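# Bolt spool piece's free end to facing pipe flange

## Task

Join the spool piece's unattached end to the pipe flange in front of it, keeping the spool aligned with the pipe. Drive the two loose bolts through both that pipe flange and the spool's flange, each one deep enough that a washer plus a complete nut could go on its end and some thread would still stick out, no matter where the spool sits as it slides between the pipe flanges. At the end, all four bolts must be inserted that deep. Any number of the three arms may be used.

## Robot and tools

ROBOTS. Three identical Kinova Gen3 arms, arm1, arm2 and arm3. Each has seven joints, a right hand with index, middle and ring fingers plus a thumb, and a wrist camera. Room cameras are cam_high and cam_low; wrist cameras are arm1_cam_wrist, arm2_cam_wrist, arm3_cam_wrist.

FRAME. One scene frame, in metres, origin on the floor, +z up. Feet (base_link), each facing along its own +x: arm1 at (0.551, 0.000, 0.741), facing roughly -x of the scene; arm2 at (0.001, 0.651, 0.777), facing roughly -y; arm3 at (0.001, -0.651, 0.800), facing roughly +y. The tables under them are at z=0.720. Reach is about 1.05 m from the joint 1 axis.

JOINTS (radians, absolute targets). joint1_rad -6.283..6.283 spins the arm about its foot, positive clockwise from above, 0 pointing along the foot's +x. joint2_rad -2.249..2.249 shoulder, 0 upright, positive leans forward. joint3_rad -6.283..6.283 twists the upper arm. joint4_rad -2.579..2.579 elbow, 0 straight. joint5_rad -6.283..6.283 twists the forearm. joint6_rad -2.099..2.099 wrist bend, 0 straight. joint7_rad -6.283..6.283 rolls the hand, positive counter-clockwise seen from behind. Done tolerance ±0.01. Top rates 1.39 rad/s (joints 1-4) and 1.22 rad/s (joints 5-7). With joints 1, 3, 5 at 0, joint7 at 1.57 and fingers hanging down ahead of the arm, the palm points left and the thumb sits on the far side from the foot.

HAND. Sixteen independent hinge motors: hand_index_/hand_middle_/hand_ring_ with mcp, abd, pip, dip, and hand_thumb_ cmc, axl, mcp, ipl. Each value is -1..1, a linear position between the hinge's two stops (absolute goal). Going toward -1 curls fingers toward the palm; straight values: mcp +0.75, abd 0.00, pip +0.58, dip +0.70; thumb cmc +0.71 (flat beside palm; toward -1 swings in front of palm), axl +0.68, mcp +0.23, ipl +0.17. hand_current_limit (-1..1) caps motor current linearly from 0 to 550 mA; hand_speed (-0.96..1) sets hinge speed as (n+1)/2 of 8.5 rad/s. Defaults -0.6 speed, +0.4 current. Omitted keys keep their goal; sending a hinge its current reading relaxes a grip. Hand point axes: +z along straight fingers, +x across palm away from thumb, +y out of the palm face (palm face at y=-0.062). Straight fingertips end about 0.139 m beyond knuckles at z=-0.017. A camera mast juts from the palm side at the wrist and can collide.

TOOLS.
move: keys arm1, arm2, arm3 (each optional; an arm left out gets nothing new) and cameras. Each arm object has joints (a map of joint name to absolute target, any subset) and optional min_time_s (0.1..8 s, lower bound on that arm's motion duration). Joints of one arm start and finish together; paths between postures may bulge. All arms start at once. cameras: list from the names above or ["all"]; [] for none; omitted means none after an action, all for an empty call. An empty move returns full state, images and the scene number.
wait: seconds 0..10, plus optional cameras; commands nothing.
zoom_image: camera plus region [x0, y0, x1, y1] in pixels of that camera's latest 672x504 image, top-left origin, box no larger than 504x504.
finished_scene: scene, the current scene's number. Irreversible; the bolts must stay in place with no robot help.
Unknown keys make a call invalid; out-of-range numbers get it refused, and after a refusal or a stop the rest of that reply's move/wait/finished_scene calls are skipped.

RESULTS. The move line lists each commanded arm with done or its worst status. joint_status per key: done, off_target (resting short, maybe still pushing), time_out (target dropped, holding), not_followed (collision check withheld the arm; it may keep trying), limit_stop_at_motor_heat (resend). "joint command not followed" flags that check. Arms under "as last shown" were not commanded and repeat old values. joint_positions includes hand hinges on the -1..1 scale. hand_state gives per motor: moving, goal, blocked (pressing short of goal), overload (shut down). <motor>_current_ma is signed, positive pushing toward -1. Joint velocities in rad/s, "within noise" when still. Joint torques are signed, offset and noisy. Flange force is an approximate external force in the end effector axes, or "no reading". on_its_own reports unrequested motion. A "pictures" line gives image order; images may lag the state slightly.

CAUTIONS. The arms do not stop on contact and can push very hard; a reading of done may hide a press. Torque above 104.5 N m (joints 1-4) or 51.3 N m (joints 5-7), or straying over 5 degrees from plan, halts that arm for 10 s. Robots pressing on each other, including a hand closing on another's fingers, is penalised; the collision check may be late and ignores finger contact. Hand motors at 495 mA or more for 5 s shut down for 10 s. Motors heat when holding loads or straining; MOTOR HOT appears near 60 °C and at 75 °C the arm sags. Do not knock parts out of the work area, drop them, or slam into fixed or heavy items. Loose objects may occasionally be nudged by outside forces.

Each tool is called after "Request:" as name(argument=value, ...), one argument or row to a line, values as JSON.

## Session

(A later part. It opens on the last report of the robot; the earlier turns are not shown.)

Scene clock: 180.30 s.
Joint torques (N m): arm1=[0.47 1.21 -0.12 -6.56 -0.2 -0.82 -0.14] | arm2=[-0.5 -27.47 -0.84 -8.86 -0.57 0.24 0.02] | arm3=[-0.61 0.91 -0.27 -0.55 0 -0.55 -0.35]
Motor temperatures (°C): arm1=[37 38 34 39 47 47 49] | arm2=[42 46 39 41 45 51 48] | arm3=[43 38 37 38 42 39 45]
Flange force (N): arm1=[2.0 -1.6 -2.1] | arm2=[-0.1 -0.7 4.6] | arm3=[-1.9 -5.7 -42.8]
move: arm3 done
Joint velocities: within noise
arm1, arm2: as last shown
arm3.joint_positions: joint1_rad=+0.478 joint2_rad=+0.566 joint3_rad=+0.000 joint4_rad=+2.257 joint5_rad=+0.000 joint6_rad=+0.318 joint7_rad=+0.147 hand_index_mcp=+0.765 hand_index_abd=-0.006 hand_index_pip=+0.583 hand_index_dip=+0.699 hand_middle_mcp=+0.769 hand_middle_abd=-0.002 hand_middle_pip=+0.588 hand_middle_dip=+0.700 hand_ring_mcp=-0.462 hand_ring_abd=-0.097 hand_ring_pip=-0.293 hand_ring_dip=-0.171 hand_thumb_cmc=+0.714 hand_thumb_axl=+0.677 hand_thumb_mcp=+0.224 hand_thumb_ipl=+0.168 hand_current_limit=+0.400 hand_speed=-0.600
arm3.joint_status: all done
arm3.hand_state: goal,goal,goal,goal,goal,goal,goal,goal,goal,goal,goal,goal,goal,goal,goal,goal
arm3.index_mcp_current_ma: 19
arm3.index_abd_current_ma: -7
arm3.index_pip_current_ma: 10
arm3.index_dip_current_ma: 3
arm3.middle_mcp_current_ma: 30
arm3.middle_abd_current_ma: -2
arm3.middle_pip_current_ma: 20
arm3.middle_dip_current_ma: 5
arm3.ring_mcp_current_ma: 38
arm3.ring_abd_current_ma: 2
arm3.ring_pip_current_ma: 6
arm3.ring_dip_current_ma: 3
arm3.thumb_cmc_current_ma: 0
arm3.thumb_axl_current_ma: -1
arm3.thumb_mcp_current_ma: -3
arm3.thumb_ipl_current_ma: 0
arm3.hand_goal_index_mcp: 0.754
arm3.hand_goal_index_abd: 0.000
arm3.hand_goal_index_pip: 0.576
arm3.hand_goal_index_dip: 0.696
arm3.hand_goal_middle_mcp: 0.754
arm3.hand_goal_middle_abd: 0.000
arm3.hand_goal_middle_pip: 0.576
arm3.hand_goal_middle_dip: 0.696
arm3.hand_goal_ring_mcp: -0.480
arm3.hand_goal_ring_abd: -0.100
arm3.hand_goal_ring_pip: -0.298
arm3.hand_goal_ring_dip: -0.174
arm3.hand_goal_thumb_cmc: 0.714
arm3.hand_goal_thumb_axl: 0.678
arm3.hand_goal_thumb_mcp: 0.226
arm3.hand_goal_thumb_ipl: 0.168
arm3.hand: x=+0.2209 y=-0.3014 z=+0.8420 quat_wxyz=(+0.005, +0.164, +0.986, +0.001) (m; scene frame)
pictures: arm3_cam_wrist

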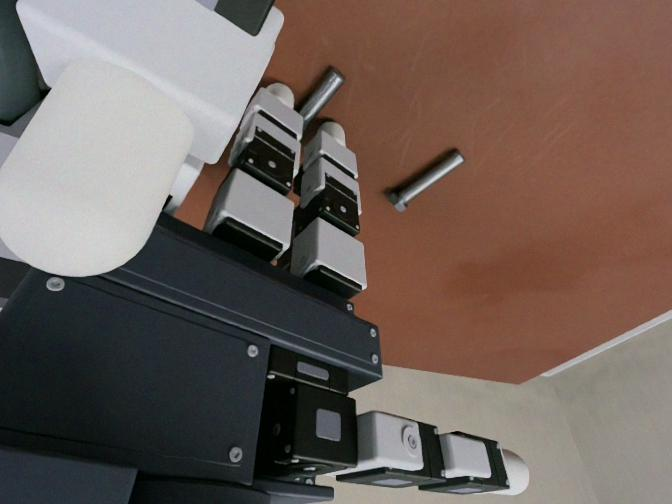

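Request:
move(
  arm3={"joints": {"joint1_rad": 0.4785, "joint2_rad": 0.5594, "joint4_rad": 2.2562, "joint6_rad": 0.326, "joint7_rad": 0.147}, "min_time_s": 1},
  cameras=[],
)

Request:
move(
  arm3={"joints": {"hand_index_abd": -0.15, "hand_middle_abd": 0.15}},
  cameras=["arm3_cam_wrist"],
)

Request:
zoom_image(
  camera="arm3_cam_wrist",
  region=[230, 20, 400, 180],
)

Scene clock: 184.87 s.
Joint torques (N m): arm1=[0.59 1.19 -0.18 -6.58 -0.16 -0.74 -0.16] | arm2=[-0.48 -27.43 -0.83 -8.88 -0.56 0.22 0.03] | arm3=[-0.76 -12.29 0.3 -4.16 0.15 -0.51 -0.35]
Motor temperatures (°C): arm1=[37 38 34 39 47 47 49] | arm2=[42 46 39 41 45 51 48] | arm3=[43 38 37 38 42 39 45]
Flange force (N): arm1=[2.1 -1.9 -1.8] | arm2=[0.1 -0.7 4.5] | arm3=[-2.8 -4.4 -2.0]
move: arm3 done
Joint velocities: within noise
arm1, arm2: as last shown
arm3.joint_positions: joint1_rad=+0.478 joint2_rad=+0.559 joint3_rad=+0.000 joint4_rad=+2.256 joint5_rad=+0.000 joint6_rad=+0.326 joint7_rad=+0.147 hand_index_mcp=+0.755 hand_index_abd=-0.003 hand_index_pip=+0.578 hand_index_dip=+0.699 hand_middle_mcp=+0.755 hand_middle_abd=-0.002 hand_middle_pip=+0.578 hand_middle_dip=+0.699 hand_ring_mcp=-0.462 hand_ring_abd=-0.097 hand_ring_pip=-0.293 hand_ring_dip=-0.171 hand_thumb_cmc=+0.714 hand_thumb_axl=+0.677 hand_thumb_mcp=+0.224 hand_thumb_ipl=+0.168 hand_current_limit=+0.400 hand_speed=-0.600
arm3.joint_status: all done
arm3.hand_state: goal,goal,goal,goal,goal,goal,goal,goal,goal,goal,goal,goal,goal,goal,goal,goal
arm3.index_mcp_current_ma: 1
arm3.index_abd_current_ma: -3
arm3.index_pip_current_ma: 2
arm3.index_dip_current_ma: 3
arm3.middle_mcp_current_ma: 1
arm3.middle_abd_current_ma: -1
arm3.middle_pip_current_ma: 2
arm3.middle_dip_current_ma: 3
arm3.ring_mcp_current_ma: 38
arm3.ring_abd_current_ma: 2
arm3.ring_pip_current_ma: 6
arm3.ring_dip_current_ma: 3
arm3.thumb_cmc_current_ma: 0
arm3.thumb_axl_current_ma: -1
arm3.thumb_mcp_current_ma: -3
arm3.thumb_ipl_current_ma: 0
arm3.hand_goal_index_mcp: 0.754
arm3.hand_goal_index_abd: 0.000
arm3.hand_goal_index_pip: 0.576
arm3.hand_goal_index_dip: 0.696
arm3.hand_goal_middle_mcp: 0.754
arm3.hand_goal_middle_abd: 0.000
arm3.hand_goal_middle_pip: 0.576
arm3.hand_goal_middle_dip: 0.696
arm3.hand_goal_ring_mcp: -0.480
arm3.hand_goal_ring_abd: -0.100
arm3.hand_goal_ring_pip: -0.298
arm3.hand_goal_ring_dip: -0.174
arm3.hand_goal_thumb_cmc: 0.714
arm3.hand_goal_thumb_axl: 0.678
arm3.hand_goal_thumb_mcp: 0.226
arm3.hand_goal_thumb_ipl: 0.168
arm3.hand: x=+0.2209 y=-0.3014 z=+0.8442 quat_wxyz=(+0.005, +0.164, +0.986, +0.001) (m; scene frame)
pictures: none
No camera images: "cameras" was empty.

Scene clock: 185.37 s.
Joint torques (N m): arm1=[0.49 1.28 -0.26 -6.51 -0.18 -0.77 -0.14] | arm2=[-0.47 -27.49 -0.79 -8.86 -0.56 0.23 0.02] | arm3=[-0.76 -12.44 0.27 -4.21 0.1 -0.49 -0.44]
Motor temperatures (°C): arm1=[37 38 34 39 47 47 49] | arm2=[42 46 39 41 45 51 48] | arm3=[43 38 37 38 42 39 45]
Flange force (N): arm1=[2.3 -2.0 -2.1] | arm2=[-0.1 -0.7 4.6] | arm3=[-3.0 -4.4 -1.5]
move: arm3 off_target
Joint velocities: within noise
arm1: as last shown
arm2.joint_positions: joint1_rad=-0.171 joint2_rad=+1.072 joint3_rad=+0.000 joint4_rad=+0.904 joint5_rad=+0.000 joint6_rad=+1.165 joint7_rad=+1.367 hand_index_mcp=+0.763 hand_index_abd=-0.006 hand_index_pip=-0.738 hand_index_dip=-0.087 hand_middle_mcp=+0.760 hand_middle_abd=-0.002 hand_middle_pip=-0.751 hand_middle_dip=-0.065 hand_ring_mcp=+0.761 hand_ring_abd=+0.001 hand_ring_pip=-0.707 hand_ring_dip=-0.151 hand_thumb_cmc=-0.573 hand_thumb_axl=+0.676 hand_thumb_mcp=-0.280 hand_thumb_ipl=-0.639 hand_current_limit=+0.400 hand_speed=-0.700
arm2.joint_status: not commanded
arm2.hand_state: goal,goal,blocked,blocked,goal,goal,blocked,blocked,goal,goal,blocked,blocked,goal,goal,goal,goal
arm2.index_mcp_current_ma: 39
arm2.index_abd_current_ma: -21
arm2.index_pip_current_ma: 289
arm2.index_dip_current_ma: 385
arm2.middle_mcp_current_ma: 28
arm2.middle_abd_current_ma: -6
arm2.middle_pip_current_ma: 224
arm2.middle_dip_current_ma: 385
arm2.ring_mcp_current_ma: 29
arm2.ring_abd_current_ma: 2
arm2.ring_pip_current_ma: 385
arm2.ring_dip_current_ma: 385
arm2.thumb_cmc_current_ma: -13
arm2.thumb_axl_current_ma: -11
arm2.thumb_mcp_current_ma: 2
arm2.thumb_ipl_current_ma: 17
arm2.hand_goal_index_mcp: 0.754
arm2.hand_goal_index_abd: 0.000
arm2.hand_goal_index_pip: -0.800
arm2.hand_goal_index_dip: -0.350
arm2.hand_goal_middle_mcp: 0.754
arm2.hand_goal_middle_abd: 0.000
arm2.hand_goal_middle_pip: -0.800
arm2.hand_goal_middle_dip: -0.350
arm2.hand_goal_ring_mcp: 0.754
arm2.hand_goal_ring_abd: 0.000
arm2.hand_goal_ring_pip: -0.800
arm2.hand_goal_ring_dip: -0.350
arm2.hand_goal_thumb_cmc: -0.570
arm2.hand_goal_thumb_axl: 0.678
arm2.hand_goal_thumb_mcp: -0.280
arm2.hand_goal_thumb_ipl: -0.642
arm2.hand: x=+0.1481 y=-0.0319 z=+0.8459 quat_wxyz=(+0.004, +0.731, +0.682, -0.005) (m; scene frame)
arm3.joint_positions: joint1_rad=+0.478 joint2_rad=+0.559 joint3_rad=+0.000 joint4_rad=+2.256 joint5_rad=+0.000 joint6_rad=+0.326 joint7_rad=+0.147 hand_index_mcp=+0.755 hand_index_abd=-0.082 hand_index_pip=+0.578 hand_index_dip=+0.699 hand_middle_mcp=+0.755 hand_middle_abd=+0.076 hand_middle_pip=+0.578 hand_middle_dip=+0.699 hand_ring_mcp=-0.462 hand_ring_abd=-0.097 hand_ring_pip=-0.293 hand_ring_dip=-0.171 hand_thumb_cmc=+0.714 hand_thumb_axl=+0.677 hand_thumb_mcp=+0.224 hand_thumb_ipl=+0.168 hand_current_limit=+0.400 hand_speed=-0.600
arm3.joint_status: hand_index_abd off_target (ended at -0.082, target -0.150); hand_middle_abd off_target (ended at +0.076, target +0.150)
arm3.hand_state: goal,blocked,goal,goal,goal,blocked,goal,goal,goal,goal,goal,goal,goal,goal,goal,goal
arm3.index_mcp_current_ma: 1
arm3.index_abd_current_ma: 168
arm3.index_pip_current_ma: 2
arm3.index_dip_current_ma: 3
arm3.middle_mcp_current_ma: 1
arm3.middle_abd_current_ma: -186
arm3.middle_pip_current_ma: 2
arm3.middle_dip_current_ma: 3
arm3.ring_mcp_current_ma: 38
arm3.ring_abd_current_ma: 2
arm3.ring_pip_current_ma: 6
arm3.ring_dip_current_ma: 3
arm3.thumb_cmc_current_ma: 0
arm3.thumb_axl_current_ma: -1
arm3.thumb_mcp_current_ma: -3
arm3.thumb_ipl_current_ma: 0
arm3.hand_goal_index_mcp: 0.754
arm3.hand_goal_index_abd: -0.150
arm3.hand_goal_index_pip: 0.576
arm3.hand_goal_index_dip: 0.696
arm3.hand_goal_middle_mcp: 0.754
arm3.hand_goal_middle_abd: 0.150
arm3.hand_goal_middle_pip: 0.576
arm3.hand_goal_middle_dip: 0.696
arm3.hand_goal_ring_mcp: -0.480
arm3.hand_goal_ring_abd: -0.100
arm3.hand_goal_ring_pip: -0.298
arm3.hand_goal_ring_dip: -0.174
arm3.hand_goal_thumb_cmc: 0.714
arm3.hand_goal_thumb_axl: 0.678
arm3.hand_goal_thumb_mcp: 0.226
arm3.hand_goal_thumb_ipl: 0.168
arm3.hand: x=+0.2209 y=-0.3014 z=+0.8442 quat_wxyz=(+0.005, +0.164, +0.986, +0.001) (m; scene frame)
pictures: arm3_cam_wrist

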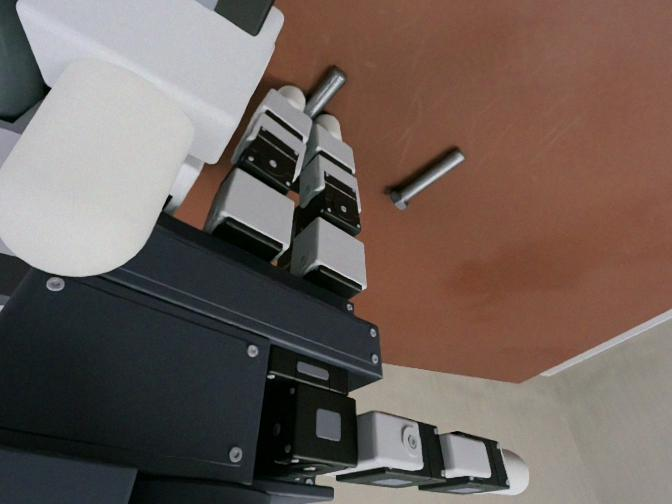

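Scaled by 2.965.

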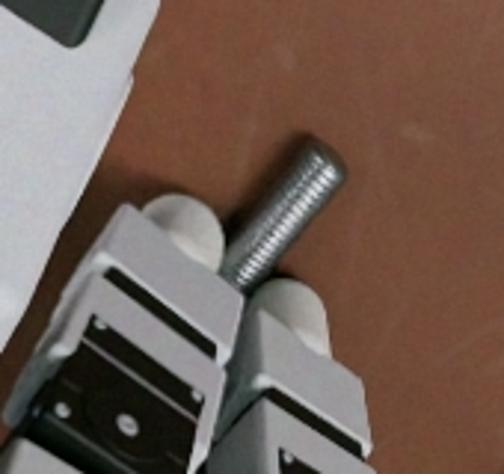

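Request:
move(
  arm3={"joints": {"joint1_rad": 0.4788, "joint2_rad": 0.5306, "joint4_rad": 2.25, "joint6_rad": 0.361, "joint7_rad": 0.1473}, "min_time_s": 1.2},
  cameras=["arm3_cam_wrist"],
)

Request:
zoom_image(
  camera="arm3_cam_wrist",
  region=[230, 20, 400, 180],
)

Scene clock: 187.63 s.
Joint torques (N m): arm1=[0.56 1.24 -0.2 -6.63 -0.21 -0.77 -0.11] | arm2=[-0.45 -27.45 -0.81 -8.87 -0.56 0.21 0] | arm3=[-0.73 -12.34 0.28 -4.59 0.12 -0.44 -0.35]
Motor temperatures (°C): arm1=[37 38 34 39 47 47 49] | arm2=[42 46 39 41 45 51 48] | arm3=[43 38 37 38 42 39 45]
Flange force (N): arm1=[2.2 -1.7 -1.6] | arm2=[-0.1 -0.7 4.5] | arm3=[-2.6 -4.8 -0.8]
move: arm3 done
Joint velocities: within noise
arm1, arm2: as last shown
arm3.joint_positions: joint1_rad=+0.479 joint2_rad=+0.531 joint3_rad=+0.000 joint4_rad=+2.250 joint5_rad=+0.000 joint6_rad=+0.361 joint7_rad=+0.147 hand_index_mcp=+0.755 hand_index_abd=-0.082 hand_index_pip=+0.578 hand_index_dip=+0.699 hand_middle_mcp=+0.755 hand_middle_abd=+0.076 hand_middle_pip=+0.578 hand_middle_dip=+0.699 hand_ring_mcp=-0.462 hand_ring_abd=-0.097 hand_ring_pip=-0.293 hand_ring_dip=-0.171 hand_thumb_cmc=+0.714 hand_thumb_axl=+0.677 hand_thumb_mcp=+0.224 hand_thumb_ipl=+0.168 hand_current_limit=+0.400 hand_speed=-0.600
arm3.joint_status: all done
arm3.hand_state: goal,blocked,goal,goal,goal,blocked,goal,goal,goal,goal,goal,goal,goal,goal,goal,goal
arm3.index_mcp_current_ma: 1
arm3.index_abd_current_ma: 168
arm3.index_pip_current_ma: 2
arm3.index_dip_current_ma: 3
arm3.middle_mcp_current_ma: 1
arm3.middle_abd_current_ma: -186
arm3.middle_pip_current_ma: 2
arm3.middle_dip_current_ma: 3
arm3.ring_mcp_current_ma: 38
arm3.ring_abd_current_ma: 2
arm3.ring_pip_current_ma: 6
arm3.ring_dip_current_ma: 3
arm3.thumb_cmc_current_ma: 0
arm3.thumb_axl_current_ma: -1
arm3.thumb_mcp_current_ma: -3
arm3.thumb_ipl_current_ma: 0
arm3.hand_goal_index_mcp: 0.754
arm3.hand_goal_index_abd: -0.150
arm3.hand_goal_index_pip: 0.576
arm3.hand_goal_index_dip: 0.696
arm3.hand_goal_middle_mcp: 0.754
arm3.hand_goal_middle_abd: 0.150
arm3.hand_goal_middle_pip: 0.576
arm3.hand_goal_middle_dip: 0.696
arm3.hand_goal_ring_mcp: -0.480
arm3.hand_goal_ring_abd: -0.100
arm3.hand_goal_ring_pip: -0.298
arm3.hand_goal_ring_dip: -0.174
arm3.hand_goal_thumb_cmc: 0.714
arm3.hand_goal_thumb_axl: 0.678
arm3.hand_goal_thumb_mcp: 0.226
arm3.hand_goal_thumb_ipl: 0.168
arm3.hand: x=+0.2209 y=-0.3015 z=+0.8541 quat_wxyz=(+0.005, +0.164, +0.986, +0.001) (m; scene frame)
pictures: arm3_cam_wrist

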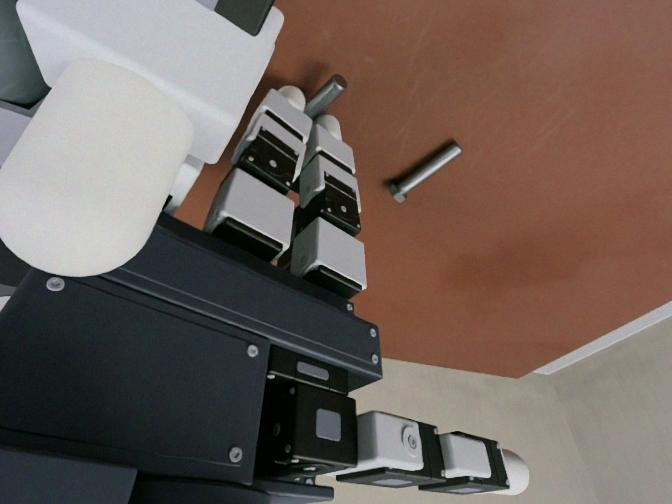

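Scaled by 2.965.

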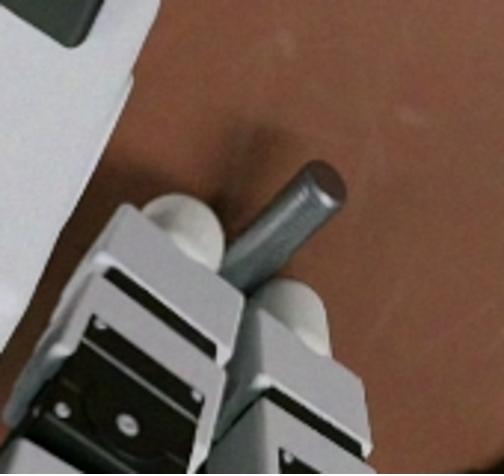

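Request:
move(
  arm3={"joints": {"joint1_rad": 0.4793, "joint2_rad": 0.462, "joint4_rad": 2.229, "joint6_rad": 0.4506, "joint7_rad": 0.1478}, "min_time_s": 1.5},
  cameras=["arm3_cam_wrist", "cam_low"],
)

Request:
zoom_image(
  camera="arm3_cam_wrist",
  region=[230, 20, 400, 180],
)

Request:
zoom_image(
  camera="cam_low",
  region=[500, 180, 640, 320],
)

Scene clock: 190.80 s.
Joint torques (N m): arm1=[0.5 1.21 -0.16 -6.57 -0.18 -0.82 -0.22] | arm2=[-0.48 -27.47 -0.81 -8.88 -0.58 0.23 0.03] | arm3=[-0.73 -11.86 0.21 -5.23 0.07 -0.5 -0.35]
Motor temperatures (°C): arm1=[37 38 34 39 47 47 49] | arm2=[42 46 39 41 45 51 48] | arm3=[43 38 37 38 42 39 45]
Flange force (N): arm1=[2.2 -1.9 -2.1] | arm2=[0.1 -0.7 4.6] | arm3=[-2.7 -4.7 -0.7]
move: arm3 done
Joint velocities: within noise
arm1, arm2: as last shown
arm3.joint_positions: joint1_rad=+0.479 joint2_rad=+0.462 joint3_rad=+0.000 joint4_rad=+2.229 joint5_rad=+0.000 joint6_rad=+0.451 joint7_rad=+0.148 hand_index_mcp=+0.755 hand_index_abd=-0.085 hand_index_pip=+0.578 hand_index_dip=+0.699 hand_middle_mcp=+0.755 hand_middle_abd=+0.077 hand_middle_pip=+0.578 hand_middle_dip=+0.699 hand_ring_mcp=-0.462 hand_ring_abd=-0.097 hand_ring_pip=-0.293 hand_ring_dip=-0.171 hand_thumb_cmc=+0.714 hand_thumb_axl=+0.677 hand_thumb_mcp=+0.224 hand_thumb_ipl=+0.168 hand_current_limit=+0.400 hand_speed=-0.600
arm3.joint_status: all done
arm3.hand_state: goal,blocked,goal,goal,goal,blocked,goal,goal,goal,goal,goal,goal,goal,goal,goal,goal
arm3.index_mcp_current_ma: 1
arm3.index_abd_current_ma: 157
arm3.index_pip_current_ma: 2
arm3.index_dip_current_ma: 3
arm3.middle_mcp_current_ma: 1
arm3.middle_abd_current_ma: -183
arm3.middle_pip_current_ma: 2
arm3.middle_dip_current_ma: 3
arm3.ring_mcp_current_ma: 38
arm3.ring_abd_current_ma: 2
arm3.ring_pip_current_ma: 6
arm3.ring_dip_current_ma: 3
arm3.thumb_cmc_current_ma: 0
arm3.thumb_axl_current_ma: -1
arm3.thumb_mcp_current_ma: -3
arm3.thumb_ipl_current_ma: 0
arm3.hand_goal_index_mcp: 0.754
arm3.hand_goal_index_abd: -0.150
arm3.hand_goal_index_pip: 0.576
arm3.hand_goal_index_dip: 0.696
arm3.hand_goal_middle_mcp: 0.754
arm3.hand_goal_middle_abd: 0.150
arm3.hand_goal_middle_pip: 0.576
arm3.hand_goal_middle_dip: 0.696
arm3.hand_goal_ring_mcp: -0.480
arm3.hand_goal_ring_abd: -0.100
arm3.hand_goal_ring_pip: -0.298
arm3.hand_goal_ring_dip: -0.174
arm3.hand_goal_thumb_cmc: 0.714
arm3.hand_goal_thumb_axl: 0.678
arm3.hand_goal_thumb_mcp: 0.226
arm3.hand_goal_thumb_ipl: 0.168
arm3.hand: x=+0.2210 y=-0.3011 z=+0.8790 quat_wxyz=(+0.005, +0.164, +0.986, +0.001) (m; scene frame)
pictures: arm3_cam_wrist, cam_low

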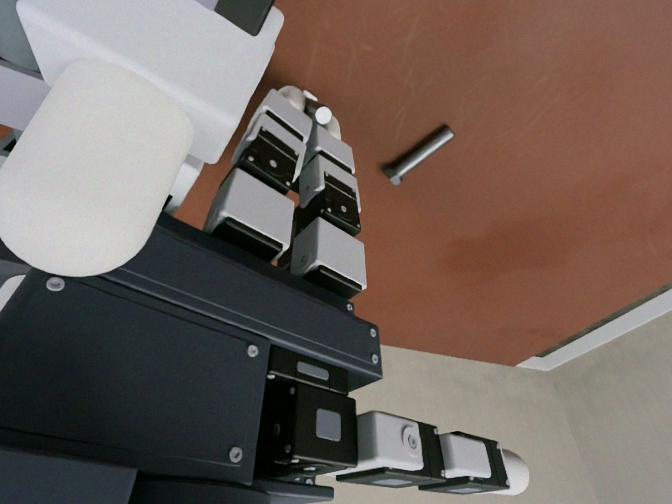

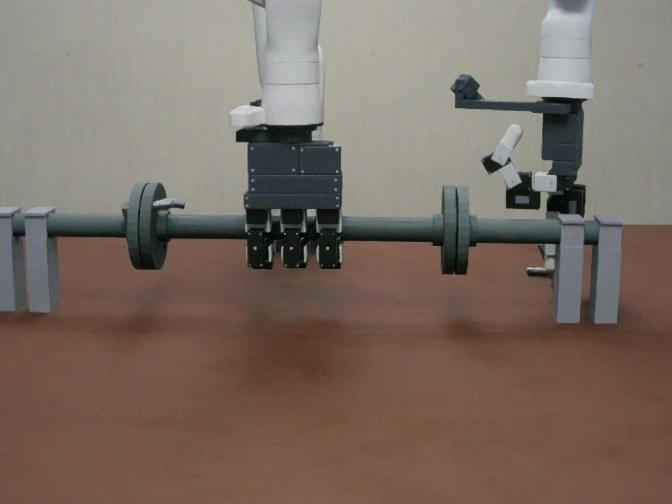

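Scaled by 2.965.

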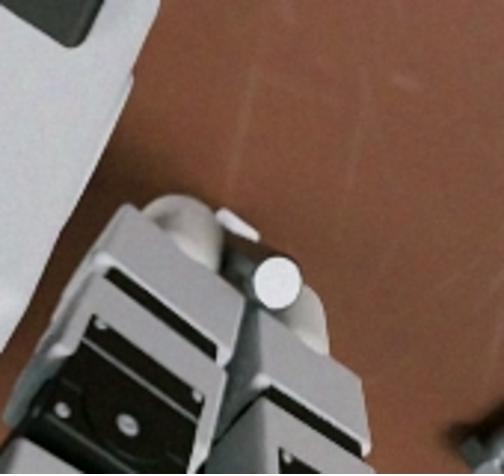

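Scaled by 3.600.

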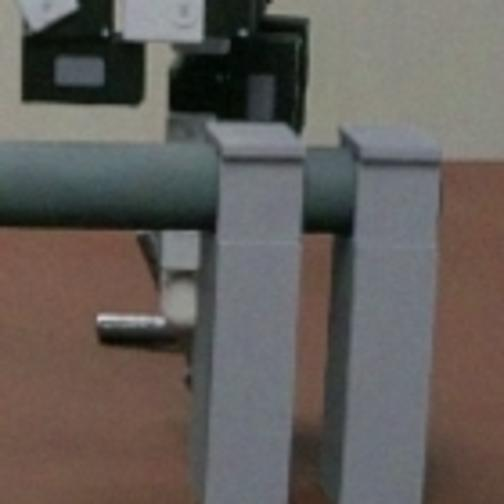

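Request:
move(
  arm3={"joints": {"joint1_rad": 0.4788, "joint2_rad": 0.4973, "joint4_rad": 2.2415, "joint6_rad": 0.4028, "joint7_rad": 0.1473}, "min_time_s": 1.5},
  cameras=[],
)

Request:
move(
  arm3={"joints": {"joint1_rad": 0.4685, "joint2_rad": 0.5836, "joint4_rad": 2.1813, "joint6_rad": 0.3767, "joint7_rad": 0.137}, "min_time_s": 2.5},
  cameras=["arm3_cam_wrist"],
)

Request:
zoom_image(
  camera="arm3_cam_wrist",
  region=[230, 20, 400, 180],
)

Scene clock: 199.67 s.
Joint torques (N m): arm1=[0.52 1.2 -0.11 -6.57 -0.17 -0.8 -0.15] | arm2=[-0.51 -27.47 -0.82 -8.87 -0.56 0.21 0.03] | arm3=[-0.64 -11.18 0.25 -4.26 0.11 -0.29 -0.42]
Motor temperatures (°C): arm1=[37 38 34 39 47 47 49] | arm2=[42 46 39 41 45 51 48] | arm3=[43 38 37 38 42 39 45]
Flange force (N): arm1=[2.0 -1.6 -2.1] | arm2=[-0.1 -0.7 4.5] | arm3=[-2.7 -4.2 -3.2]
move: arm3 done
Joint velocities: within noise
arm1, arm2: as last shown
arm3.joint_positions: joint1_rad=+0.479 joint2_rad=+0.497 joint3_rad=+0.000 joint4_rad=+2.241 joint5_rad=+0.000 joint6_rad=+0.403 joint7_rad=+0.147 hand_index_mcp=+0.749 hand_index_abd=-0.091 hand_index_pip=+0.574 hand_index_dip=+0.696 hand_middle_mcp=+0.750 hand_middle_abd=+0.083 hand_middle_pip=+0.575 hand_middle_dip=+0.696 hand_ring_mcp=-0.462 hand_ring_abd=-0.097 hand_ring_pip=-0.293 hand_ring_dip=-0.171 hand_thumb_cmc=+0.714 hand_thumb_axl=+0.677 hand_thumb_mcp=+0.224 hand_thumb_ipl=+0.168 hand_current_limit=+0.400 hand_speed=-0.600
arm3.joint_status: all done
arm3.hand_state: goal,blocked,goal,goal,goal,blocked,goal,goal,goal,goal,goal,goal,goal,goal,goal,goal
arm3.index_mcp_current_ma: -6
arm3.index_abd_current_ma: 137
arm3.index_pip_current_ma: -1
arm3.index_dip_current_ma: 0
arm3.middle_mcp_current_ma: -6
arm3.middle_abd_current_ma: -164
arm3.middle_pip_current_ma: -1
arm3.middle_dip_current_ma: 0
arm3.ring_mcp_current_ma: 38
arm3.ring_abd_current_ma: 2
arm3.ring_pip_current_ma: 6
arm3.ring_dip_current_ma: 3
arm3.thumb_cmc_current_ma: 0
arm3.thumb_axl_current_ma: -1
arm3.thumb_mcp_current_ma: -3
arm3.thumb_ipl_current_ma: 0
arm3.hand_goal_index_mcp: 0.754
arm3.hand_goal_index_abd: -0.150
arm3.hand_goal_index_pip: 0.576
arm3.hand_goal_index_dip: 0.696
arm3.hand_goal_middle_mcp: 0.754
arm3.hand_goal_middle_abd: 0.150
arm3.hand_goal_middle_pip: 0.576
arm3.hand_goal_middle_dip: 0.696
arm3.hand_goal_ring_mcp: -0.480
arm3.hand_goal_ring_abd: -0.100
arm3.hand_goal_ring_pip: -0.298
arm3.hand_goal_ring_dip: -0.174
arm3.hand_goal_thumb_cmc: 0.714
arm3.hand_goal_thumb_axl: 0.678
arm3.hand_goal_thumb_mcp: 0.226
arm3.hand_goal_thumb_ipl: 0.168
arm3.hand: x=+0.2208 y=-0.3015 z=+0.8659 quat_wxyz=(+0.005, +0.164, +0.986, +0.001) (m; scene frame)
pictures: none
No camera images: "cameras" was empty.

Scene clock: 202.47 s.
Joint torques (N m): arm1=[0.54 1.26 -0.16 -6.55 -0.13 -0.8 -0.11] | arm2=[-0.45 -27.47 -0.79 -8.83 -0.57 0.21 0.02] | arm3=[-0.97 -11.05 -0.04 -4.56 -0.02 -0.98 -0.31]
Motor temperatures (°C): arm1=[37 38 34 39 47 47 49] | arm2=[42 46 39 41 45 51 48] | arm3=[43 38 37 38 42 39 45]
Flange force (N): arm1=[2.1 -1.5 -2.1] | arm2=[-0.3 -0.6 4.5] | arm3=[-2.9 -5.7 -8.8]
move: arm3 done
Joint velocities: within noise
arm1, arm2: as last shown
arm3.joint_positions: joint1_rad=+0.469 joint2_rad=+0.584 joint3_rad=+0.000 joint4_rad=+2.181 joint5_rad=+0.000 joint6_rad=+0.377 joint7_rad=+0.137 hand_index_mcp=+0.765 hand_index_abd=-0.086 hand_index_pip=+0.582 hand_index_dip=+0.699 hand_middle_mcp=+0.765 hand_middle_abd=+0.080 hand_middle_pip=+0.583 hand_middle_dip=+0.699 hand_ring_mcp=-0.462 hand_ring_abd=-0.097 hand_ring_pip=-0.293 hand_ring_dip=-0.171 hand_thumb_cmc=+0.714 hand_thumb_axl=+0.677 hand_thumb_mcp=+0.224 hand_thumb_ipl=+0.168 hand_current_limit=+0.400 hand_speed=-0.600
arm3.joint_status: all done
arm3.hand_state: goal,blocked,goal,goal,goal,blocked,goal,goal,goal,goal,goal,goal,goal,goal,goal,goal
arm3.index_mcp_current_ma: 19
arm3.index_abd_current_ma: 155
arm3.index_pip_current_ma: 9
arm3.index_dip_current_ma: 3
arm3.middle_mcp_current_ma: 20
arm3.middle_abd_current_ma: -175
arm3.middle_pip_current_ma: 9
arm3.middle_dip_current_ma: 3
arm3.ring_mcp_current_ma: 38
arm3.ring_abd_current_ma: 2
arm3.ring_pip_current_ma: 6
arm3.ring_dip_current_ma: 3
arm3.thumb_cmc_current_ma: 0
arm3.thumb_axl_current_ma: -1
arm3.thumb_mcp_current_ma: -3
arm3.thumb_ipl_current_ma: 0
arm3.hand_goal_index_mcp: 0.754
arm3.hand_goal_index_abd: -0.150
arm3.hand_goal_index_pip: 0.576
arm3.hand_goal_index_dip: 0.696
arm3.hand_goal_middle_mcp: 0.754
arm3.hand_goal_middle_abd: 0.150
arm3.hand_goal_middle_pip: 0.576
arm3.hand_goal_middle_dip: 0.696
arm3.hand_goal_ring_mcp: -0.480
arm3.hand_goal_ring_abd: -0.100
arm3.hand_goal_ring_pip: -0.298
arm3.hand_goal_ring_dip: -0.174
arm3.hand_goal_thumb_cmc: 0.714
arm3.hand_goal_thumb_axl: 0.678
arm3.hand_goal_thumb_mcp: 0.226
arm3.hand_goal_thumb_ipl: 0.168
arm3.hand: x=+0.2287 y=-0.2787 z=+0.8442 quat_wxyz=(+0.005, +0.164, +0.986, +0.001) (m; scene frame)
pictures: arm3_cam_wrist

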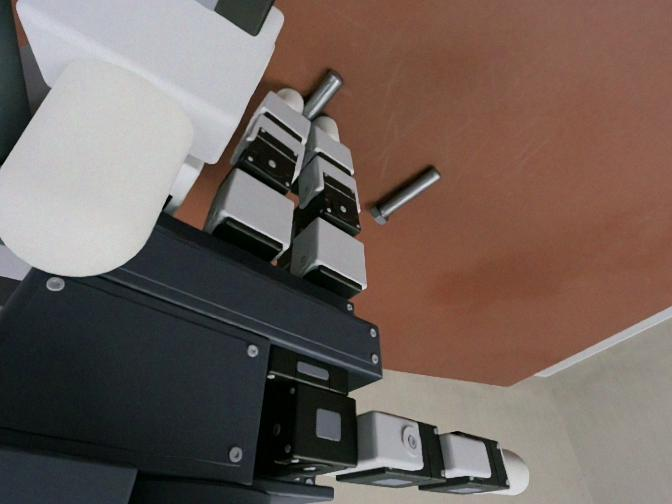

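Scaled by 2.965.

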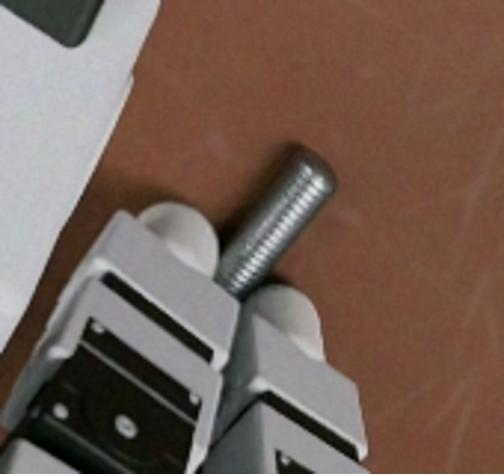

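Request:
move(
  arm3={"joints": {"hand_index_abd": 0, "hand_middle_abd": 0}},
  cameras=[],
)

Request:
move(
  arm3={"joints": {"joint1_rad": 0.4699, "joint2_rad": 0.5795, "joint4_rad": 2.1939, "joint6_rad": 0.3682, "joint7_rad": 0.1384}, "min_time_s": 1},
  cameras=["arm3_cam_wrist"],
)

Request:
zoom_image(
  camera="arm3_cam_wrist",
  region=[230, 20, 400, 180],
)

Scene clock: 204.57 s.
Joint torques (N m): arm1=[0.52 1.15 -0.23 -6.61 -0.16 -0.76 -0.15] | arm2=[-0.46 -27.49 -0.78 -8.87 -0.58 0.24 0.04] | arm3=[-0.82 -12.9 0.3 -4.54 0.12 -0.46 -0.39]
Motor temperatures (°C): arm1=[37 38 34 39 47 47 49] | arm2=[42 46 39 41 45 51 48] | arm3=[43 38 37 38 42 39 45]
Flange force (N): arm1=[2.1 -2.0 -1.8] | arm2=[0.0 -0.6 4.6] | arm3=[-2.9 -4.7 -2.2]
move: arm3 done
Joint velocities: within noise
arm1.joint_positions: joint1_rad=-0.397 joint2_rad=-0.403 joint3_rad=-0.161 joint4_rad=+1.313 joint5_rad=-0.014 joint6_rad=+2.068 joint7_rad=+1.960 hand_index_mcp=+0.753 hand_index_abd=+0.000 hand_index_pip=+0.577 hand_index_dip=+0.696 hand_middle_mcp=+0.753 hand_middle_abd=+0.000 hand_middle_pip=+0.577 hand_middle_dip=+0.696 hand_ring_mcp=+0.753 hand_ring_abd=+0.000 hand_ring_pip=+0.577 hand_ring_dip=+0.696 hand_thumb_cmc=+0.714 hand_thumb_axl=+0.677 hand_thumb_mcp=+0.224 hand_thumb_ipl=+0.168 hand_current_limit=+0.400 hand_speed=-0.600
arm1.joint_status: not commanded
arm1.hand_state: goal,goal,goal,goal,goal,goal,goal,goal,goal,goal,goal,goal,goal,goal,goal,goal
arm1.index_mcp_current_ma: 0
arm1.index_abd_current_ma: 0
arm1.index_pip_current_ma: 0
arm1.index_dip_current_ma: 0
arm1.middle_mcp_current_ma: 0
arm1.middle_abd_current_ma: 0
arm1.middle_pip_current_ma: 0
arm1.middle_dip_current_ma: 0
arm1.ring_mcp_current_ma: 0
arm1.ring_abd_current_ma: 0
arm1.ring_pip_current_ma: 0
arm1.ring_dip_current_ma: 0
arm1.thumb_cmc_current_ma: 0
arm1.thumb_axl_current_ma: 0
arm1.thumb_mcp_current_ma: -2
arm1.thumb_ipl_current_ma: 0
arm1.hand_goal_index_mcp: 0.754
arm1.hand_goal_index_abd: 0.000
arm1.hand_goal_index_pip: 0.576
arm1.hand_goal_index_dip: 0.696
arm1.hand_goal_middle_mcp: 0.754
arm1.hand_goal_middle_abd: 0.000
arm1.hand_goal_middle_pip: 0.576
arm1.hand_goal_middle_dip: 0.696
arm1.hand_goal_ring_mcp: 0.754
arm1.hand_goal_ring_abd: 0.000
arm1.hand_goal_ring_pip: 0.576
arm1.hand_goal_ring_dip: 0.696
arm1.hand_goal_thumb_cmc: 0.714
arm1.hand_goal_thumb_axl: 0.678
arm1.hand_goal_thumb_mcp: 0.226
arm1.hand_goal_thumb_ipl: 0.168
arm1.hand: x=+0.4890 y=-0.1242 z=+1.3033 quat_wxyz=(+0.014, -0.892, -0.445, +0.084) (m; scene frame)
arm2: as last shown
arm3.joint_positions: joint1_rad=+0.469 joint2_rad=+0.584 joint3_rad=+0.000 joint4_rad=+2.181 joint5_rad=+0.000 joint6_rad=+0.377 joint7_rad=+0.137 hand_index_mcp=+0.755 hand_index_abd=-0.003 hand_index_pip=+0.578 hand_index_dip=+0.699 hand_middle_mcp=+0.755 hand_middle_abd=+0.003 hand_middle_pip=+0.578 hand_middle_dip=+0.699 hand_ring_mcp=-0.462 hand_ring_abd=-0.097 hand_ring_pip=-0.293 hand_ring_dip=-0.171 hand_thumb_cmc=+0.714 hand_thumb_axl=+0.677 hand_thumb_mcp=+0.224 hand_thumb_ipl=+0.168 hand_current_limit=+0.400 hand_speed=-0.600
arm3.joint_status: all done
arm3.hand_state: goal,goal,goal,goal,goal,goal,goal,goal,goal,goal,goal,goal,goal,goal,goal,goal
arm3.index_mcp_current_ma: 1
arm3.index_abd_current_ma: -2
arm3.index_pip_current_ma: 2
arm3.index_dip_current_ma: 3
arm3.middle_mcp_current_ma: 1
arm3.middle_abd_current_ma: 3
arm3.middle_pip_current_ma: 2
arm3.middle_dip_current_ma: 3
arm3.ring_mcp_current_ma: 38
arm3.ring_abd_current_ma: 2
arm3.ring_pip_current_ma: 6
arm3.ring_dip_current_ma: 3
arm3.thumb_cmc_current_ma: 0
arm3.thumb_axl_current_ma: -1
arm3.thumb_mcp_current_ma: -3
arm3.thumb_ipl_current_ma: 0
arm3.hand_goal_index_mcp: 0.754
arm3.hand_goal_index_abd: 0.000
arm3.hand_goal_index_pip: 0.576
arm3.hand_goal_index_dip: 0.696
arm3.hand_goal_middle_mcp: 0.754
arm3.hand_goal_middle_abd: 0.000
arm3.hand_goal_middle_pip: 0.576
arm3.hand_goal_middle_dip: 0.696
arm3.hand_goal_ring_mcp: -0.480
arm3.hand_goal_ring_abd: -0.100
arm3.hand_goal_ring_pip: -0.298
arm3.hand_goal_ring_dip: -0.174
arm3.hand_goal_thumb_cmc: 0.714
arm3.hand_goal_thumb_axl: 0.678
arm3.hand_goal_thumb_mcp: 0.226
arm3.hand_goal_thumb_ipl: 0.168
arm3.hand: x=+0.2287 y=-0.2787 z=+0.8442 quat_wxyz=(+0.005, +0.164, +0.986, +0.001) (m; scene frame)
pictures: none
No camera images: "cameras" was empty.

Scene clock: 205.87 s.
Joint torques (N m): arm1=[0.5 1.23 -0.15 -6.62 -0.18 -0.82 -0.11] | arm2=[-0.48 -27.47 -0.8 -8.84 -0.59 0.22 0.01] | arm3=[-0.77 -12.92 0.28 -4.56 0.09 -0.47 -0.37]
Motor temperatures (°C): arm1=[37 38 34 39 47 47 49] | arm2=[42 46 39 41 45 51 48] | arm3=[43 38 37 38 42 39 45]
Flange force (N): arm1=[2.1 -1.5 -1.9] | arm2=[-0.2 -0.7 4.5] | arm3=[-2.7 -4.8 -1.8]
move: arm3 done
Joint velocities: within noise
arm1, arm2: as last shown
arm3.joint_positions: joint1_rad=+0.470 joint2_rad=+0.579 joint3_rad=+0.000 joint4_rad=+2.194 joint5_rad=+0.000 joint6_rad=+0.368 joint7_rad=+0.138 hand_index_mcp=+0.755 hand_index_abd=-0.003 hand_index_pip=+0.578 hand_index_dip=+0.699 hand_middle_mcp=+0.755 hand_middle_abd=+0.003 hand_middle_pip=+0.578 hand_middle_dip=+0.699 hand_ring_mcp=-0.462 hand_ring_abd=-0.097 hand_ring_pip=-0.293 hand_ring_dip=-0.171 hand_thumb_cmc=+0.714 hand_thumb_axl=+0.677 hand_thumb_mcp=+0.224 hand_thumb_ipl=+0.168 hand_current_limit=+0.400 hand_speed=-0.600
arm3.joint_status: all done
arm3.hand_state: goal,goal,goal,goal,goal,goal,goal,goal,goal,goal,goal,goal,goal,goal,goal,goal
arm3.index_mcp_current_ma: 1
arm3.index_abd_current_ma: -2
arm3.index_pip_current_ma: 2
arm3.index_dip_current_ma: 3
arm3.middle_mcp_current_ma: 1
arm3.middle_abd_current_ma: 3
arm3.middle_pip_current_ma: 2
arm3.middle_dip_current_ma: 3
arm3.ring_mcp_current_ma: 38
arm3.ring_abd_current_ma: 2
arm3.ring_pip_current_ma: 6
arm3.ring_dip_current_ma: 3
arm3.thumb_cmc_current_ma: 0
arm3.thumb_axl_current_ma: -1
arm3.thumb_mcp_current_ma: -3
arm3.thumb_ipl_current_ma: 0
arm3.hand_goal_index_mcp: 0.754
arm3.hand_goal_index_abd: 0.000
arm3.hand_goal_index_pip: 0.576
arm3.hand_goal_index_dip: 0.696
arm3.hand_goal_middle_mcp: 0.754
arm3.hand_goal_middle_abd: 0.000
arm3.hand_goal_middle_pip: 0.576
arm3.hand_goal_middle_dip: 0.696
arm3.hand_goal_ring_mcp: -0.480
arm3.hand_goal_ring_abd: -0.100
arm3.hand_goal_ring_pip: -0.298
arm3.hand_goal_ring_dip: -0.174
arm3.hand_goal_thumb_cmc: 0.714
arm3.hand_goal_thumb_axl: 0.678
arm3.hand_goal_thumb_mcp: 0.226
arm3.hand_goal_thumb_ipl: 0.168
arm3.hand: x=+0.2274 y=-0.2825 z=+0.8442 quat_wxyz=(+0.005, +0.164, +0.986, +0.001) (m; scene frame)
pictures: arm3_cam_wrist

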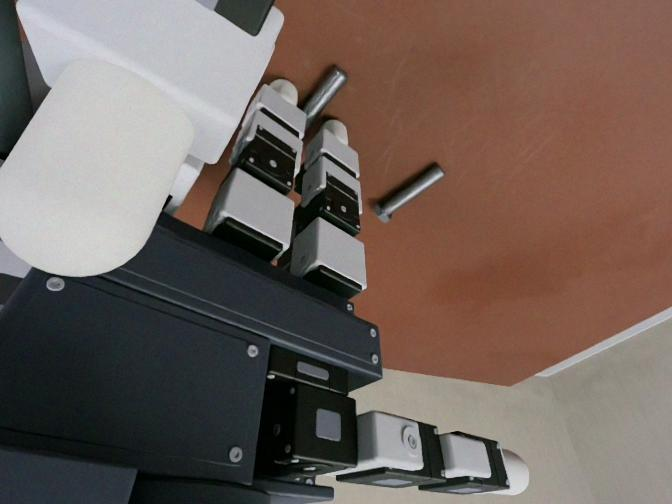

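Scaled by 2.965.

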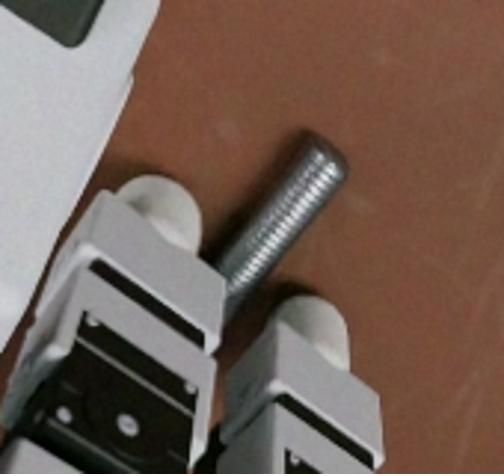

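Request:
move(
  arm3={"joints": {"joint1_rad": 0.4714, "joint2_rad": 0.576, "joint4_rad": 2.2046, "joint6_rad": 0.361, "joint7_rad": 0.1399}, "min_time_s": 1},
  cameras=[],
)

Request:
move(
  arm3={"joints": {"hand_index_abd": -0.17, "hand_middle_abd": 0.17}},
  cameras=["arm3_cam_wrist"],
)

Request:
zoom_image(
  camera="arm3_cam_wrist",
  region=[230, 20, 400, 180],
)

Scene clock: 208.97 s.
Joint torques (N m): arm1=[0.47 1.19 -0.19 -6.55 -0.17 -0.79 -0.16] | arm2=[-0.49 -27.49 -0.78 -8.86 -0.57 0.2 0] | arm3=[-0.69 -12.75 0.21 -4.48 0.1 -0.45 -0.35]
Motor temperatures (°C): arm1=[37 38 34 39 47 47 49] | arm2=[42 46 39 41 45 51 48] | arm3=[43 38 37 38 42 39 45]
Flange force (N): arm1=[2.1 -1.8 -2.1] | arm2=[-0.2 -0.7 4.5] | arm3=[-2.4 -4.7 -1.9]
move: arm3 done
Joint velocities: within noise
arm1, arm2: as last shown
arm3.joint_positions: joint1_rad=+0.471 joint2_rad=+0.576 joint3_rad=+0.000 joint4_rad=+2.205 joint5_rad=+0.000 joint6_rad=+0.361 joint7_rad=+0.140 hand_index_mcp=+0.755 hand_index_abd=-0.003 hand_index_pip=+0.578 hand_index_dip=+0.699 hand_middle_mcp=+0.755 hand_middle_abd=+0.003 hand_middle_pip=+0.578 hand_middle_dip=+0.699 hand_ring_mcp=-0.462 hand_ring_abd=-0.097 hand_ring_pip=-0.293 hand_ring_dip=-0.171 hand_thumb_cmc=+0.714 hand_thumb_axl=+0.677 hand_thumb_mcp=+0.224 hand_thumb_ipl=+0.168 hand_current_limit=+0.400 hand_speed=-0.600
arm3.joint_status: all done
arm3.hand_state: goal,goal,goal,goal,goal,goal,goal,goal,goal,goal,goal,goal,goal,goal,goal,goal
arm3.index_mcp_current_ma: 1
arm3.index_abd_current_ma: -2
arm3.index_pip_current_ma: 2
arm3.index_dip_current_ma: 3
arm3.middle_mcp_current_ma: 1
arm3.middle_abd_current_ma: 3
arm3.middle_pip_current_ma: 2
arm3.middle_dip_current_ma: 3
arm3.ring_mcp_current_ma: 38
arm3.ring_abd_current_ma: 2
arm3.ring_pip_current_ma: 6
arm3.ring_dip_current_ma: 3
arm3.thumb_cmc_current_ma: 0
arm3.thumb_axl_current_ma: -1
arm3.thumb_mcp_current_ma: -3
arm3.thumb_ipl_current_ma: 0
arm3.hand_goal_index_mcp: 0.754
arm3.hand_goal_index_abd: 0.000
arm3.hand_goal_index_pip: 0.576
arm3.hand_goal_index_dip: 0.696
arm3.hand_goal_middle_mcp: 0.754
arm3.hand_goal_middle_abd: 0.000
arm3.hand_goal_middle_pip: 0.576
arm3.hand_goal_middle_dip: 0.696
arm3.hand_goal_ring_mcp: -0.480
arm3.hand_goal_ring_abd: -0.100
arm3.hand_goal_ring_pip: -0.298
arm3.hand_goal_ring_dip: -0.174
arm3.hand_goal_thumb_cmc: 0.714
arm3.hand_goal_thumb_axl: 0.678
arm3.hand_goal_thumb_mcp: 0.226
arm3.hand_goal_thumb_ipl: 0.168
arm3.hand: x=+0.2263 y=-0.2857 z=+0.8442 quat_wxyz=(+0.005, +0.164, +0.986, +0.001) (m; scene frame)
pictures: none
No camera images: "cameras" was empty.

Scene clock: 209.47 s.
Joint torques (N m): arm1=[0.52 1.2 -0.22 -6.6 -0.14 -0.83 -0.15] | arm2=[-0.49 -27.49 -0.84 -8.82 -0.57 0.21 0] | arm3=[-0.78 -13.01 0.25 -4.5 0.17 -0.49 -0.42]
Motor temperatures (°C): arm1=[37 38 34 39 47 47 49] | arm2=[42 46 39 41 45 51 48] | arm3=[43 38 37 38 42 39 45]
Flange force (N): arm1=[2.2 -1.8 -2.0] | arm2=[-0.4 -0.7 4.5] | arm3=[-2.8 -4.5 -1.3]
move: arm3 off_target
Joint velocities: within noise
arm1: as last shown
arm2.joint_positions: joint1_rad=-0.171 joint2_rad=+1.072 joint3_rad=+0.000 joint4_rad=+0.904 joint5_rad=+0.000 joint6_rad=+1.165 joint7_rad=+1.367 hand_index_mcp=+0.763 hand_index_abd=-0.006 hand_index_pip=-0.738 hand_index_dip=-0.087 hand_middle_mcp=+0.760 hand_middle_abd=-0.002 hand_middle_pip=-0.751 hand_middle_dip=-0.065 hand_ring_mcp=+0.761 hand_ring_abd=+0.001 hand_ring_pip=-0.707 hand_ring_dip=-0.151 hand_thumb_cmc=-0.573 hand_thumb_axl=+0.676 hand_thumb_mcp=-0.280 hand_thumb_ipl=-0.639 hand_current_limit=+0.400 hand_speed=-0.700
arm2.joint_status: not commanded
arm2.hand_state: goal,goal,blocked,blocked,goal,goal,blocked,blocked,goal,goal,blocked,blocked,goal,goal,goal,goal
arm2.index_mcp_current_ma: 39
arm2.index_abd_current_ma: -21
arm2.index_pip_current_ma: 289
arm2.index_dip_current_ma: 385
arm2.middle_mcp_current_ma: 28
arm2.middle_abd_current_ma: -6
arm2.middle_pip_current_ma: 224
arm2.middle_dip_current_ma: 385
arm2.ring_mcp_current_ma: 29
arm2.ring_abd_current_ma: 2
arm2.ring_pip_current_ma: 385
arm2.ring_dip_current_ma: 385
arm2.thumb_cmc_current_ma: -13
arm2.thumb_axl_current_ma: -11
arm2.thumb_mcp_current_ma: 2
arm2.thumb_ipl_current_ma: 17
arm2.hand_goal_index_mcp: 0.754
arm2.hand_goal_index_abd: 0.000
arm2.hand_goal_index_pip: -0.800
arm2.hand_goal_index_dip: -0.350
arm2.hand_goal_middle_mcp: 0.754
arm2.hand_goal_middle_abd: 0.000
arm2.hand_goal_middle_pip: -0.800
arm2.hand_goal_middle_dip: -0.350
arm2.hand_goal_ring_mcp: 0.754
arm2.hand_goal_ring_abd: 0.000
arm2.hand_goal_ring_pip: -0.800
arm2.hand_goal_ring_dip: -0.350
arm2.hand_goal_thumb_cmc: -0.570
arm2.hand_goal_thumb_axl: 0.678
arm2.hand_goal_thumb_mcp: -0.280
arm2.hand_goal_thumb_ipl: -0.642
arm2.hand: x=+0.1481 y=-0.0319 z=+0.8459 quat_wxyz=(+0.004, +0.731, +0.682, -0.005) (m; scene frame)
arm3.joint_positions: joint1_rad=+0.471 joint2_rad=+0.576 joint3_rad=+0.000 joint4_rad=+2.205 joint5_rad=+0.000 joint6_rad=+0.361 joint7_rad=+0.140 hand_index_mcp=+0.755 hand_index_abd=-0.081 hand_index_pip=+0.578 hand_index_dip=+0.699 hand_middle_mcp=+0.755 hand_middle_abd=+0.078 hand_middle_pip=+0.578 hand_middle_dip=+0.699 hand_ring_mcp=-0.462 hand_ring_abd=-0.097 hand_ring_pip=-0.293 hand_ring_dip=-0.171 hand_thumb_cmc=+0.714 hand_thumb_axl=+0.677 hand_thumb_mcp=+0.224 hand_thumb_ipl=+0.168 hand_current_limit=+0.400 hand_speed=-0.600
arm3.joint_status: hand_index_abd off_target (ended at -0.081, target -0.170); hand_middle_abd off_target (ended at +0.078, target +0.170)
arm3.hand_state: goal,blocked,goal,goal,goal,blocked,goal,goal,goal,goal,goal,goal,goal,goal,goal,goal
arm3.index_mcp_current_ma: 1
arm3.index_abd_current_ma: 239
arm3.index_pip_current_ma: 2
arm3.index_dip_current_ma: 3
arm3.middle_mcp_current_ma: 1
arm3.middle_abd_current_ma: -249
arm3.middle_pip_current_ma: 2
arm3.middle_dip_current_ma: 3
arm3.ring_mcp_current_ma: 38
arm3.ring_abd_current_ma: 2
arm3.ring_pip_current_ma: 6
arm3.ring_dip_current_ma: 3
arm3.thumb_cmc_current_ma: 0
arm3.thumb_axl_current_ma: -1
arm3.thumb_mcp_current_ma: -3
arm3.thumb_ipl_current_ma: 0
arm3.hand_goal_index_mcp: 0.754
arm3.hand_goal_index_abd: -0.170
arm3.hand_goal_index_pip: 0.576
arm3.hand_goal_index_dip: 0.696
arm3.hand_goal_middle_mcp: 0.754
arm3.hand_goal_middle_abd: 0.170
arm3.hand_goal_middle_pip: 0.576
arm3.hand_goal_middle_dip: 0.696
arm3.hand_goal_ring_mcp: -0.480
arm3.hand_goal_ring_abd: -0.100
arm3.hand_goal_ring_pip: -0.298
arm3.hand_goal_ring_dip: -0.174
arm3.hand_goal_thumb_cmc: 0.714
arm3.hand_goal_thumb_axl: 0.678
arm3.hand_goal_thumb_mcp: 0.226
arm3.hand_goal_thumb_ipl: 0.168
arm3.hand: x=+0.2263 y=-0.2857 z=+0.8442 quat_wxyz=(+0.005, +0.164, +0.986, +0.001) (m; scene frame)
pictures: arm3_cam_wrist

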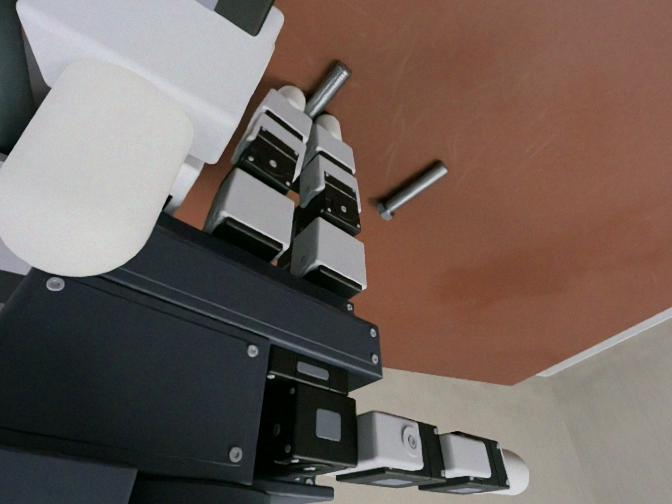

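Scaled by 2.965.

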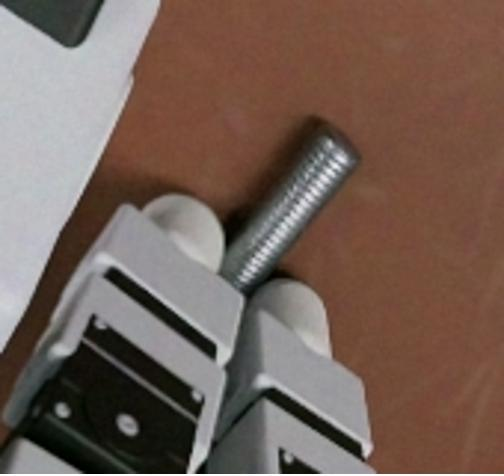

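Request:
move(
  arm3={"joints": {"joint1_rad": 0.4717, "joint2_rad": 0.5486, "joint4_rad": 2.1986, "joint6_rad": 0.3944, "joint7_rad": 0.1402}, "min_time_s": 1.2},
  cameras=["arm3_cam_wrist"],
)

Request:
zoom_image(
  camera="arm3_cam_wrist",
  region=[230, 20, 400, 180],
)

Scene clock: 211.80 s.
Joint torques (N m): arm1=[0.59 1.24 -0.17 -6.6 -0.17 -0.79 -0.14] | arm2=[-0.44 -27.46 -0.82 -8.81 -0.56 0.23 0.02] | arm3=[-0.74 -12.86 0.19 -4.78 0.16 -0.46 -0.39]
Motor temperatures (°C): arm1=[37 38 34 39 47 47 49] | arm2=[42 46 39 41 45 51 48] | arm3=[43 38 37 38 42 39 45]
Flange force (N): arm1=[2.2 -1.7 -1.9] | arm2=[-0.4 -0.6 4.5] | arm3=[-2.6 -4.6 -1.0]
move: arm3 done
Joint velocities: within noise
arm1, arm2: as last shown
arm3.joint_positions: joint1_rad=+0.472 joint2_rad=+0.549 joint3_rad=+0.000 joint4_rad=+2.199 joint5_rad=+0.000 joint6_rad=+0.394 joint7_rad=+0.140 hand_index_mcp=+0.755 hand_index_abd=-0.081 hand_index_pip=+0.578 hand_index_dip=+0.699 hand_middle_mcp=+0.755 hand_middle_abd=+0.078 hand_middle_pip=+0.578 hand_middle_dip=+0.699 hand_ring_mcp=-0.462 hand_ring_abd=-0.097 hand_ring_pip=-0.293 hand_ring_dip=-0.171 hand_thumb_cmc=+0.714 hand_thumb_axl=+0.677 hand_thumb_mcp=+0.224 hand_thumb_ipl=+0.168 hand_current_limit=+0.400 hand_speed=-0.600
arm3.joint_status: all done
arm3.hand_state: goal,blocked,goal,goal,goal,blocked,goal,goal,goal,goal,goal,goal,goal,goal,goal,goal
arm3.index_mcp_current_ma: 1
arm3.index_abd_current_ma: 239
arm3.index_pip_current_ma: 2
arm3.index_dip_current_ma: 3
arm3.middle_mcp_current_ma: 1
arm3.middle_abd_current_ma: -249
arm3.middle_pip_current_ma: 2
arm3.middle_dip_current_ma: 3
arm3.ring_mcp_current_ma: 38
arm3.ring_abd_current_ma: 2
arm3.ring_pip_current_ma: 6
arm3.ring_dip_current_ma: 3
arm3.thumb_cmc_current_ma: 0
arm3.thumb_axl_current_ma: -1
arm3.thumb_mcp_current_ma: -3
arm3.thumb_ipl_current_ma: 0
arm3.hand_goal_index_mcp: 0.754
arm3.hand_goal_index_abd: -0.170
arm3.hand_goal_index_pip: 0.576
arm3.hand_goal_index_dip: 0.696
arm3.hand_goal_middle_mcp: 0.754
arm3.hand_goal_middle_abd: 0.170
arm3.hand_goal_middle_pip: 0.576
arm3.hand_goal_middle_dip: 0.696
arm3.hand_goal_ring_mcp: -0.480
arm3.hand_goal_ring_abd: -0.100
arm3.hand_goal_ring_pip: -0.298
arm3.hand_goal_ring_dip: -0.174
arm3.hand_goal_thumb_cmc: 0.714
arm3.hand_goal_thumb_axl: 0.678
arm3.hand_goal_thumb_mcp: 0.226
arm3.hand_goal_thumb_ipl: 0.168
arm3.hand: x=+0.2263 y=-0.2858 z=+0.8542 quat_wxyz=(+0.005, +0.164, +0.986, +0.001) (m; scene frame)
pictures: arm3_cam_wrist

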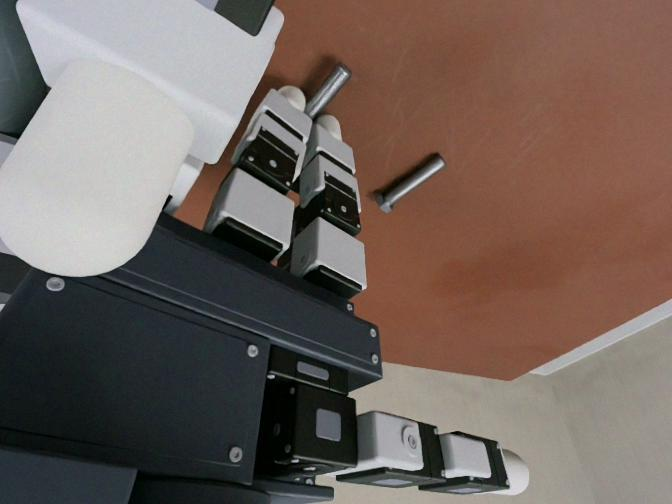

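Scaled by 2.965.

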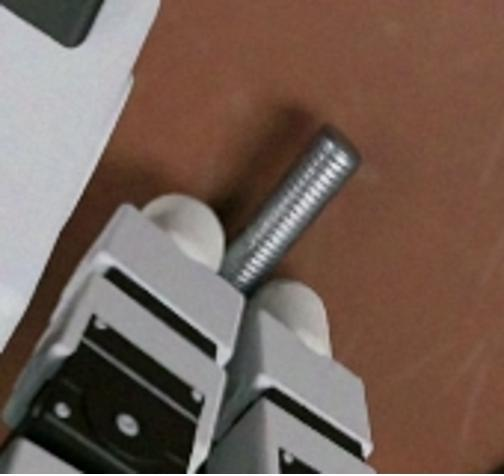

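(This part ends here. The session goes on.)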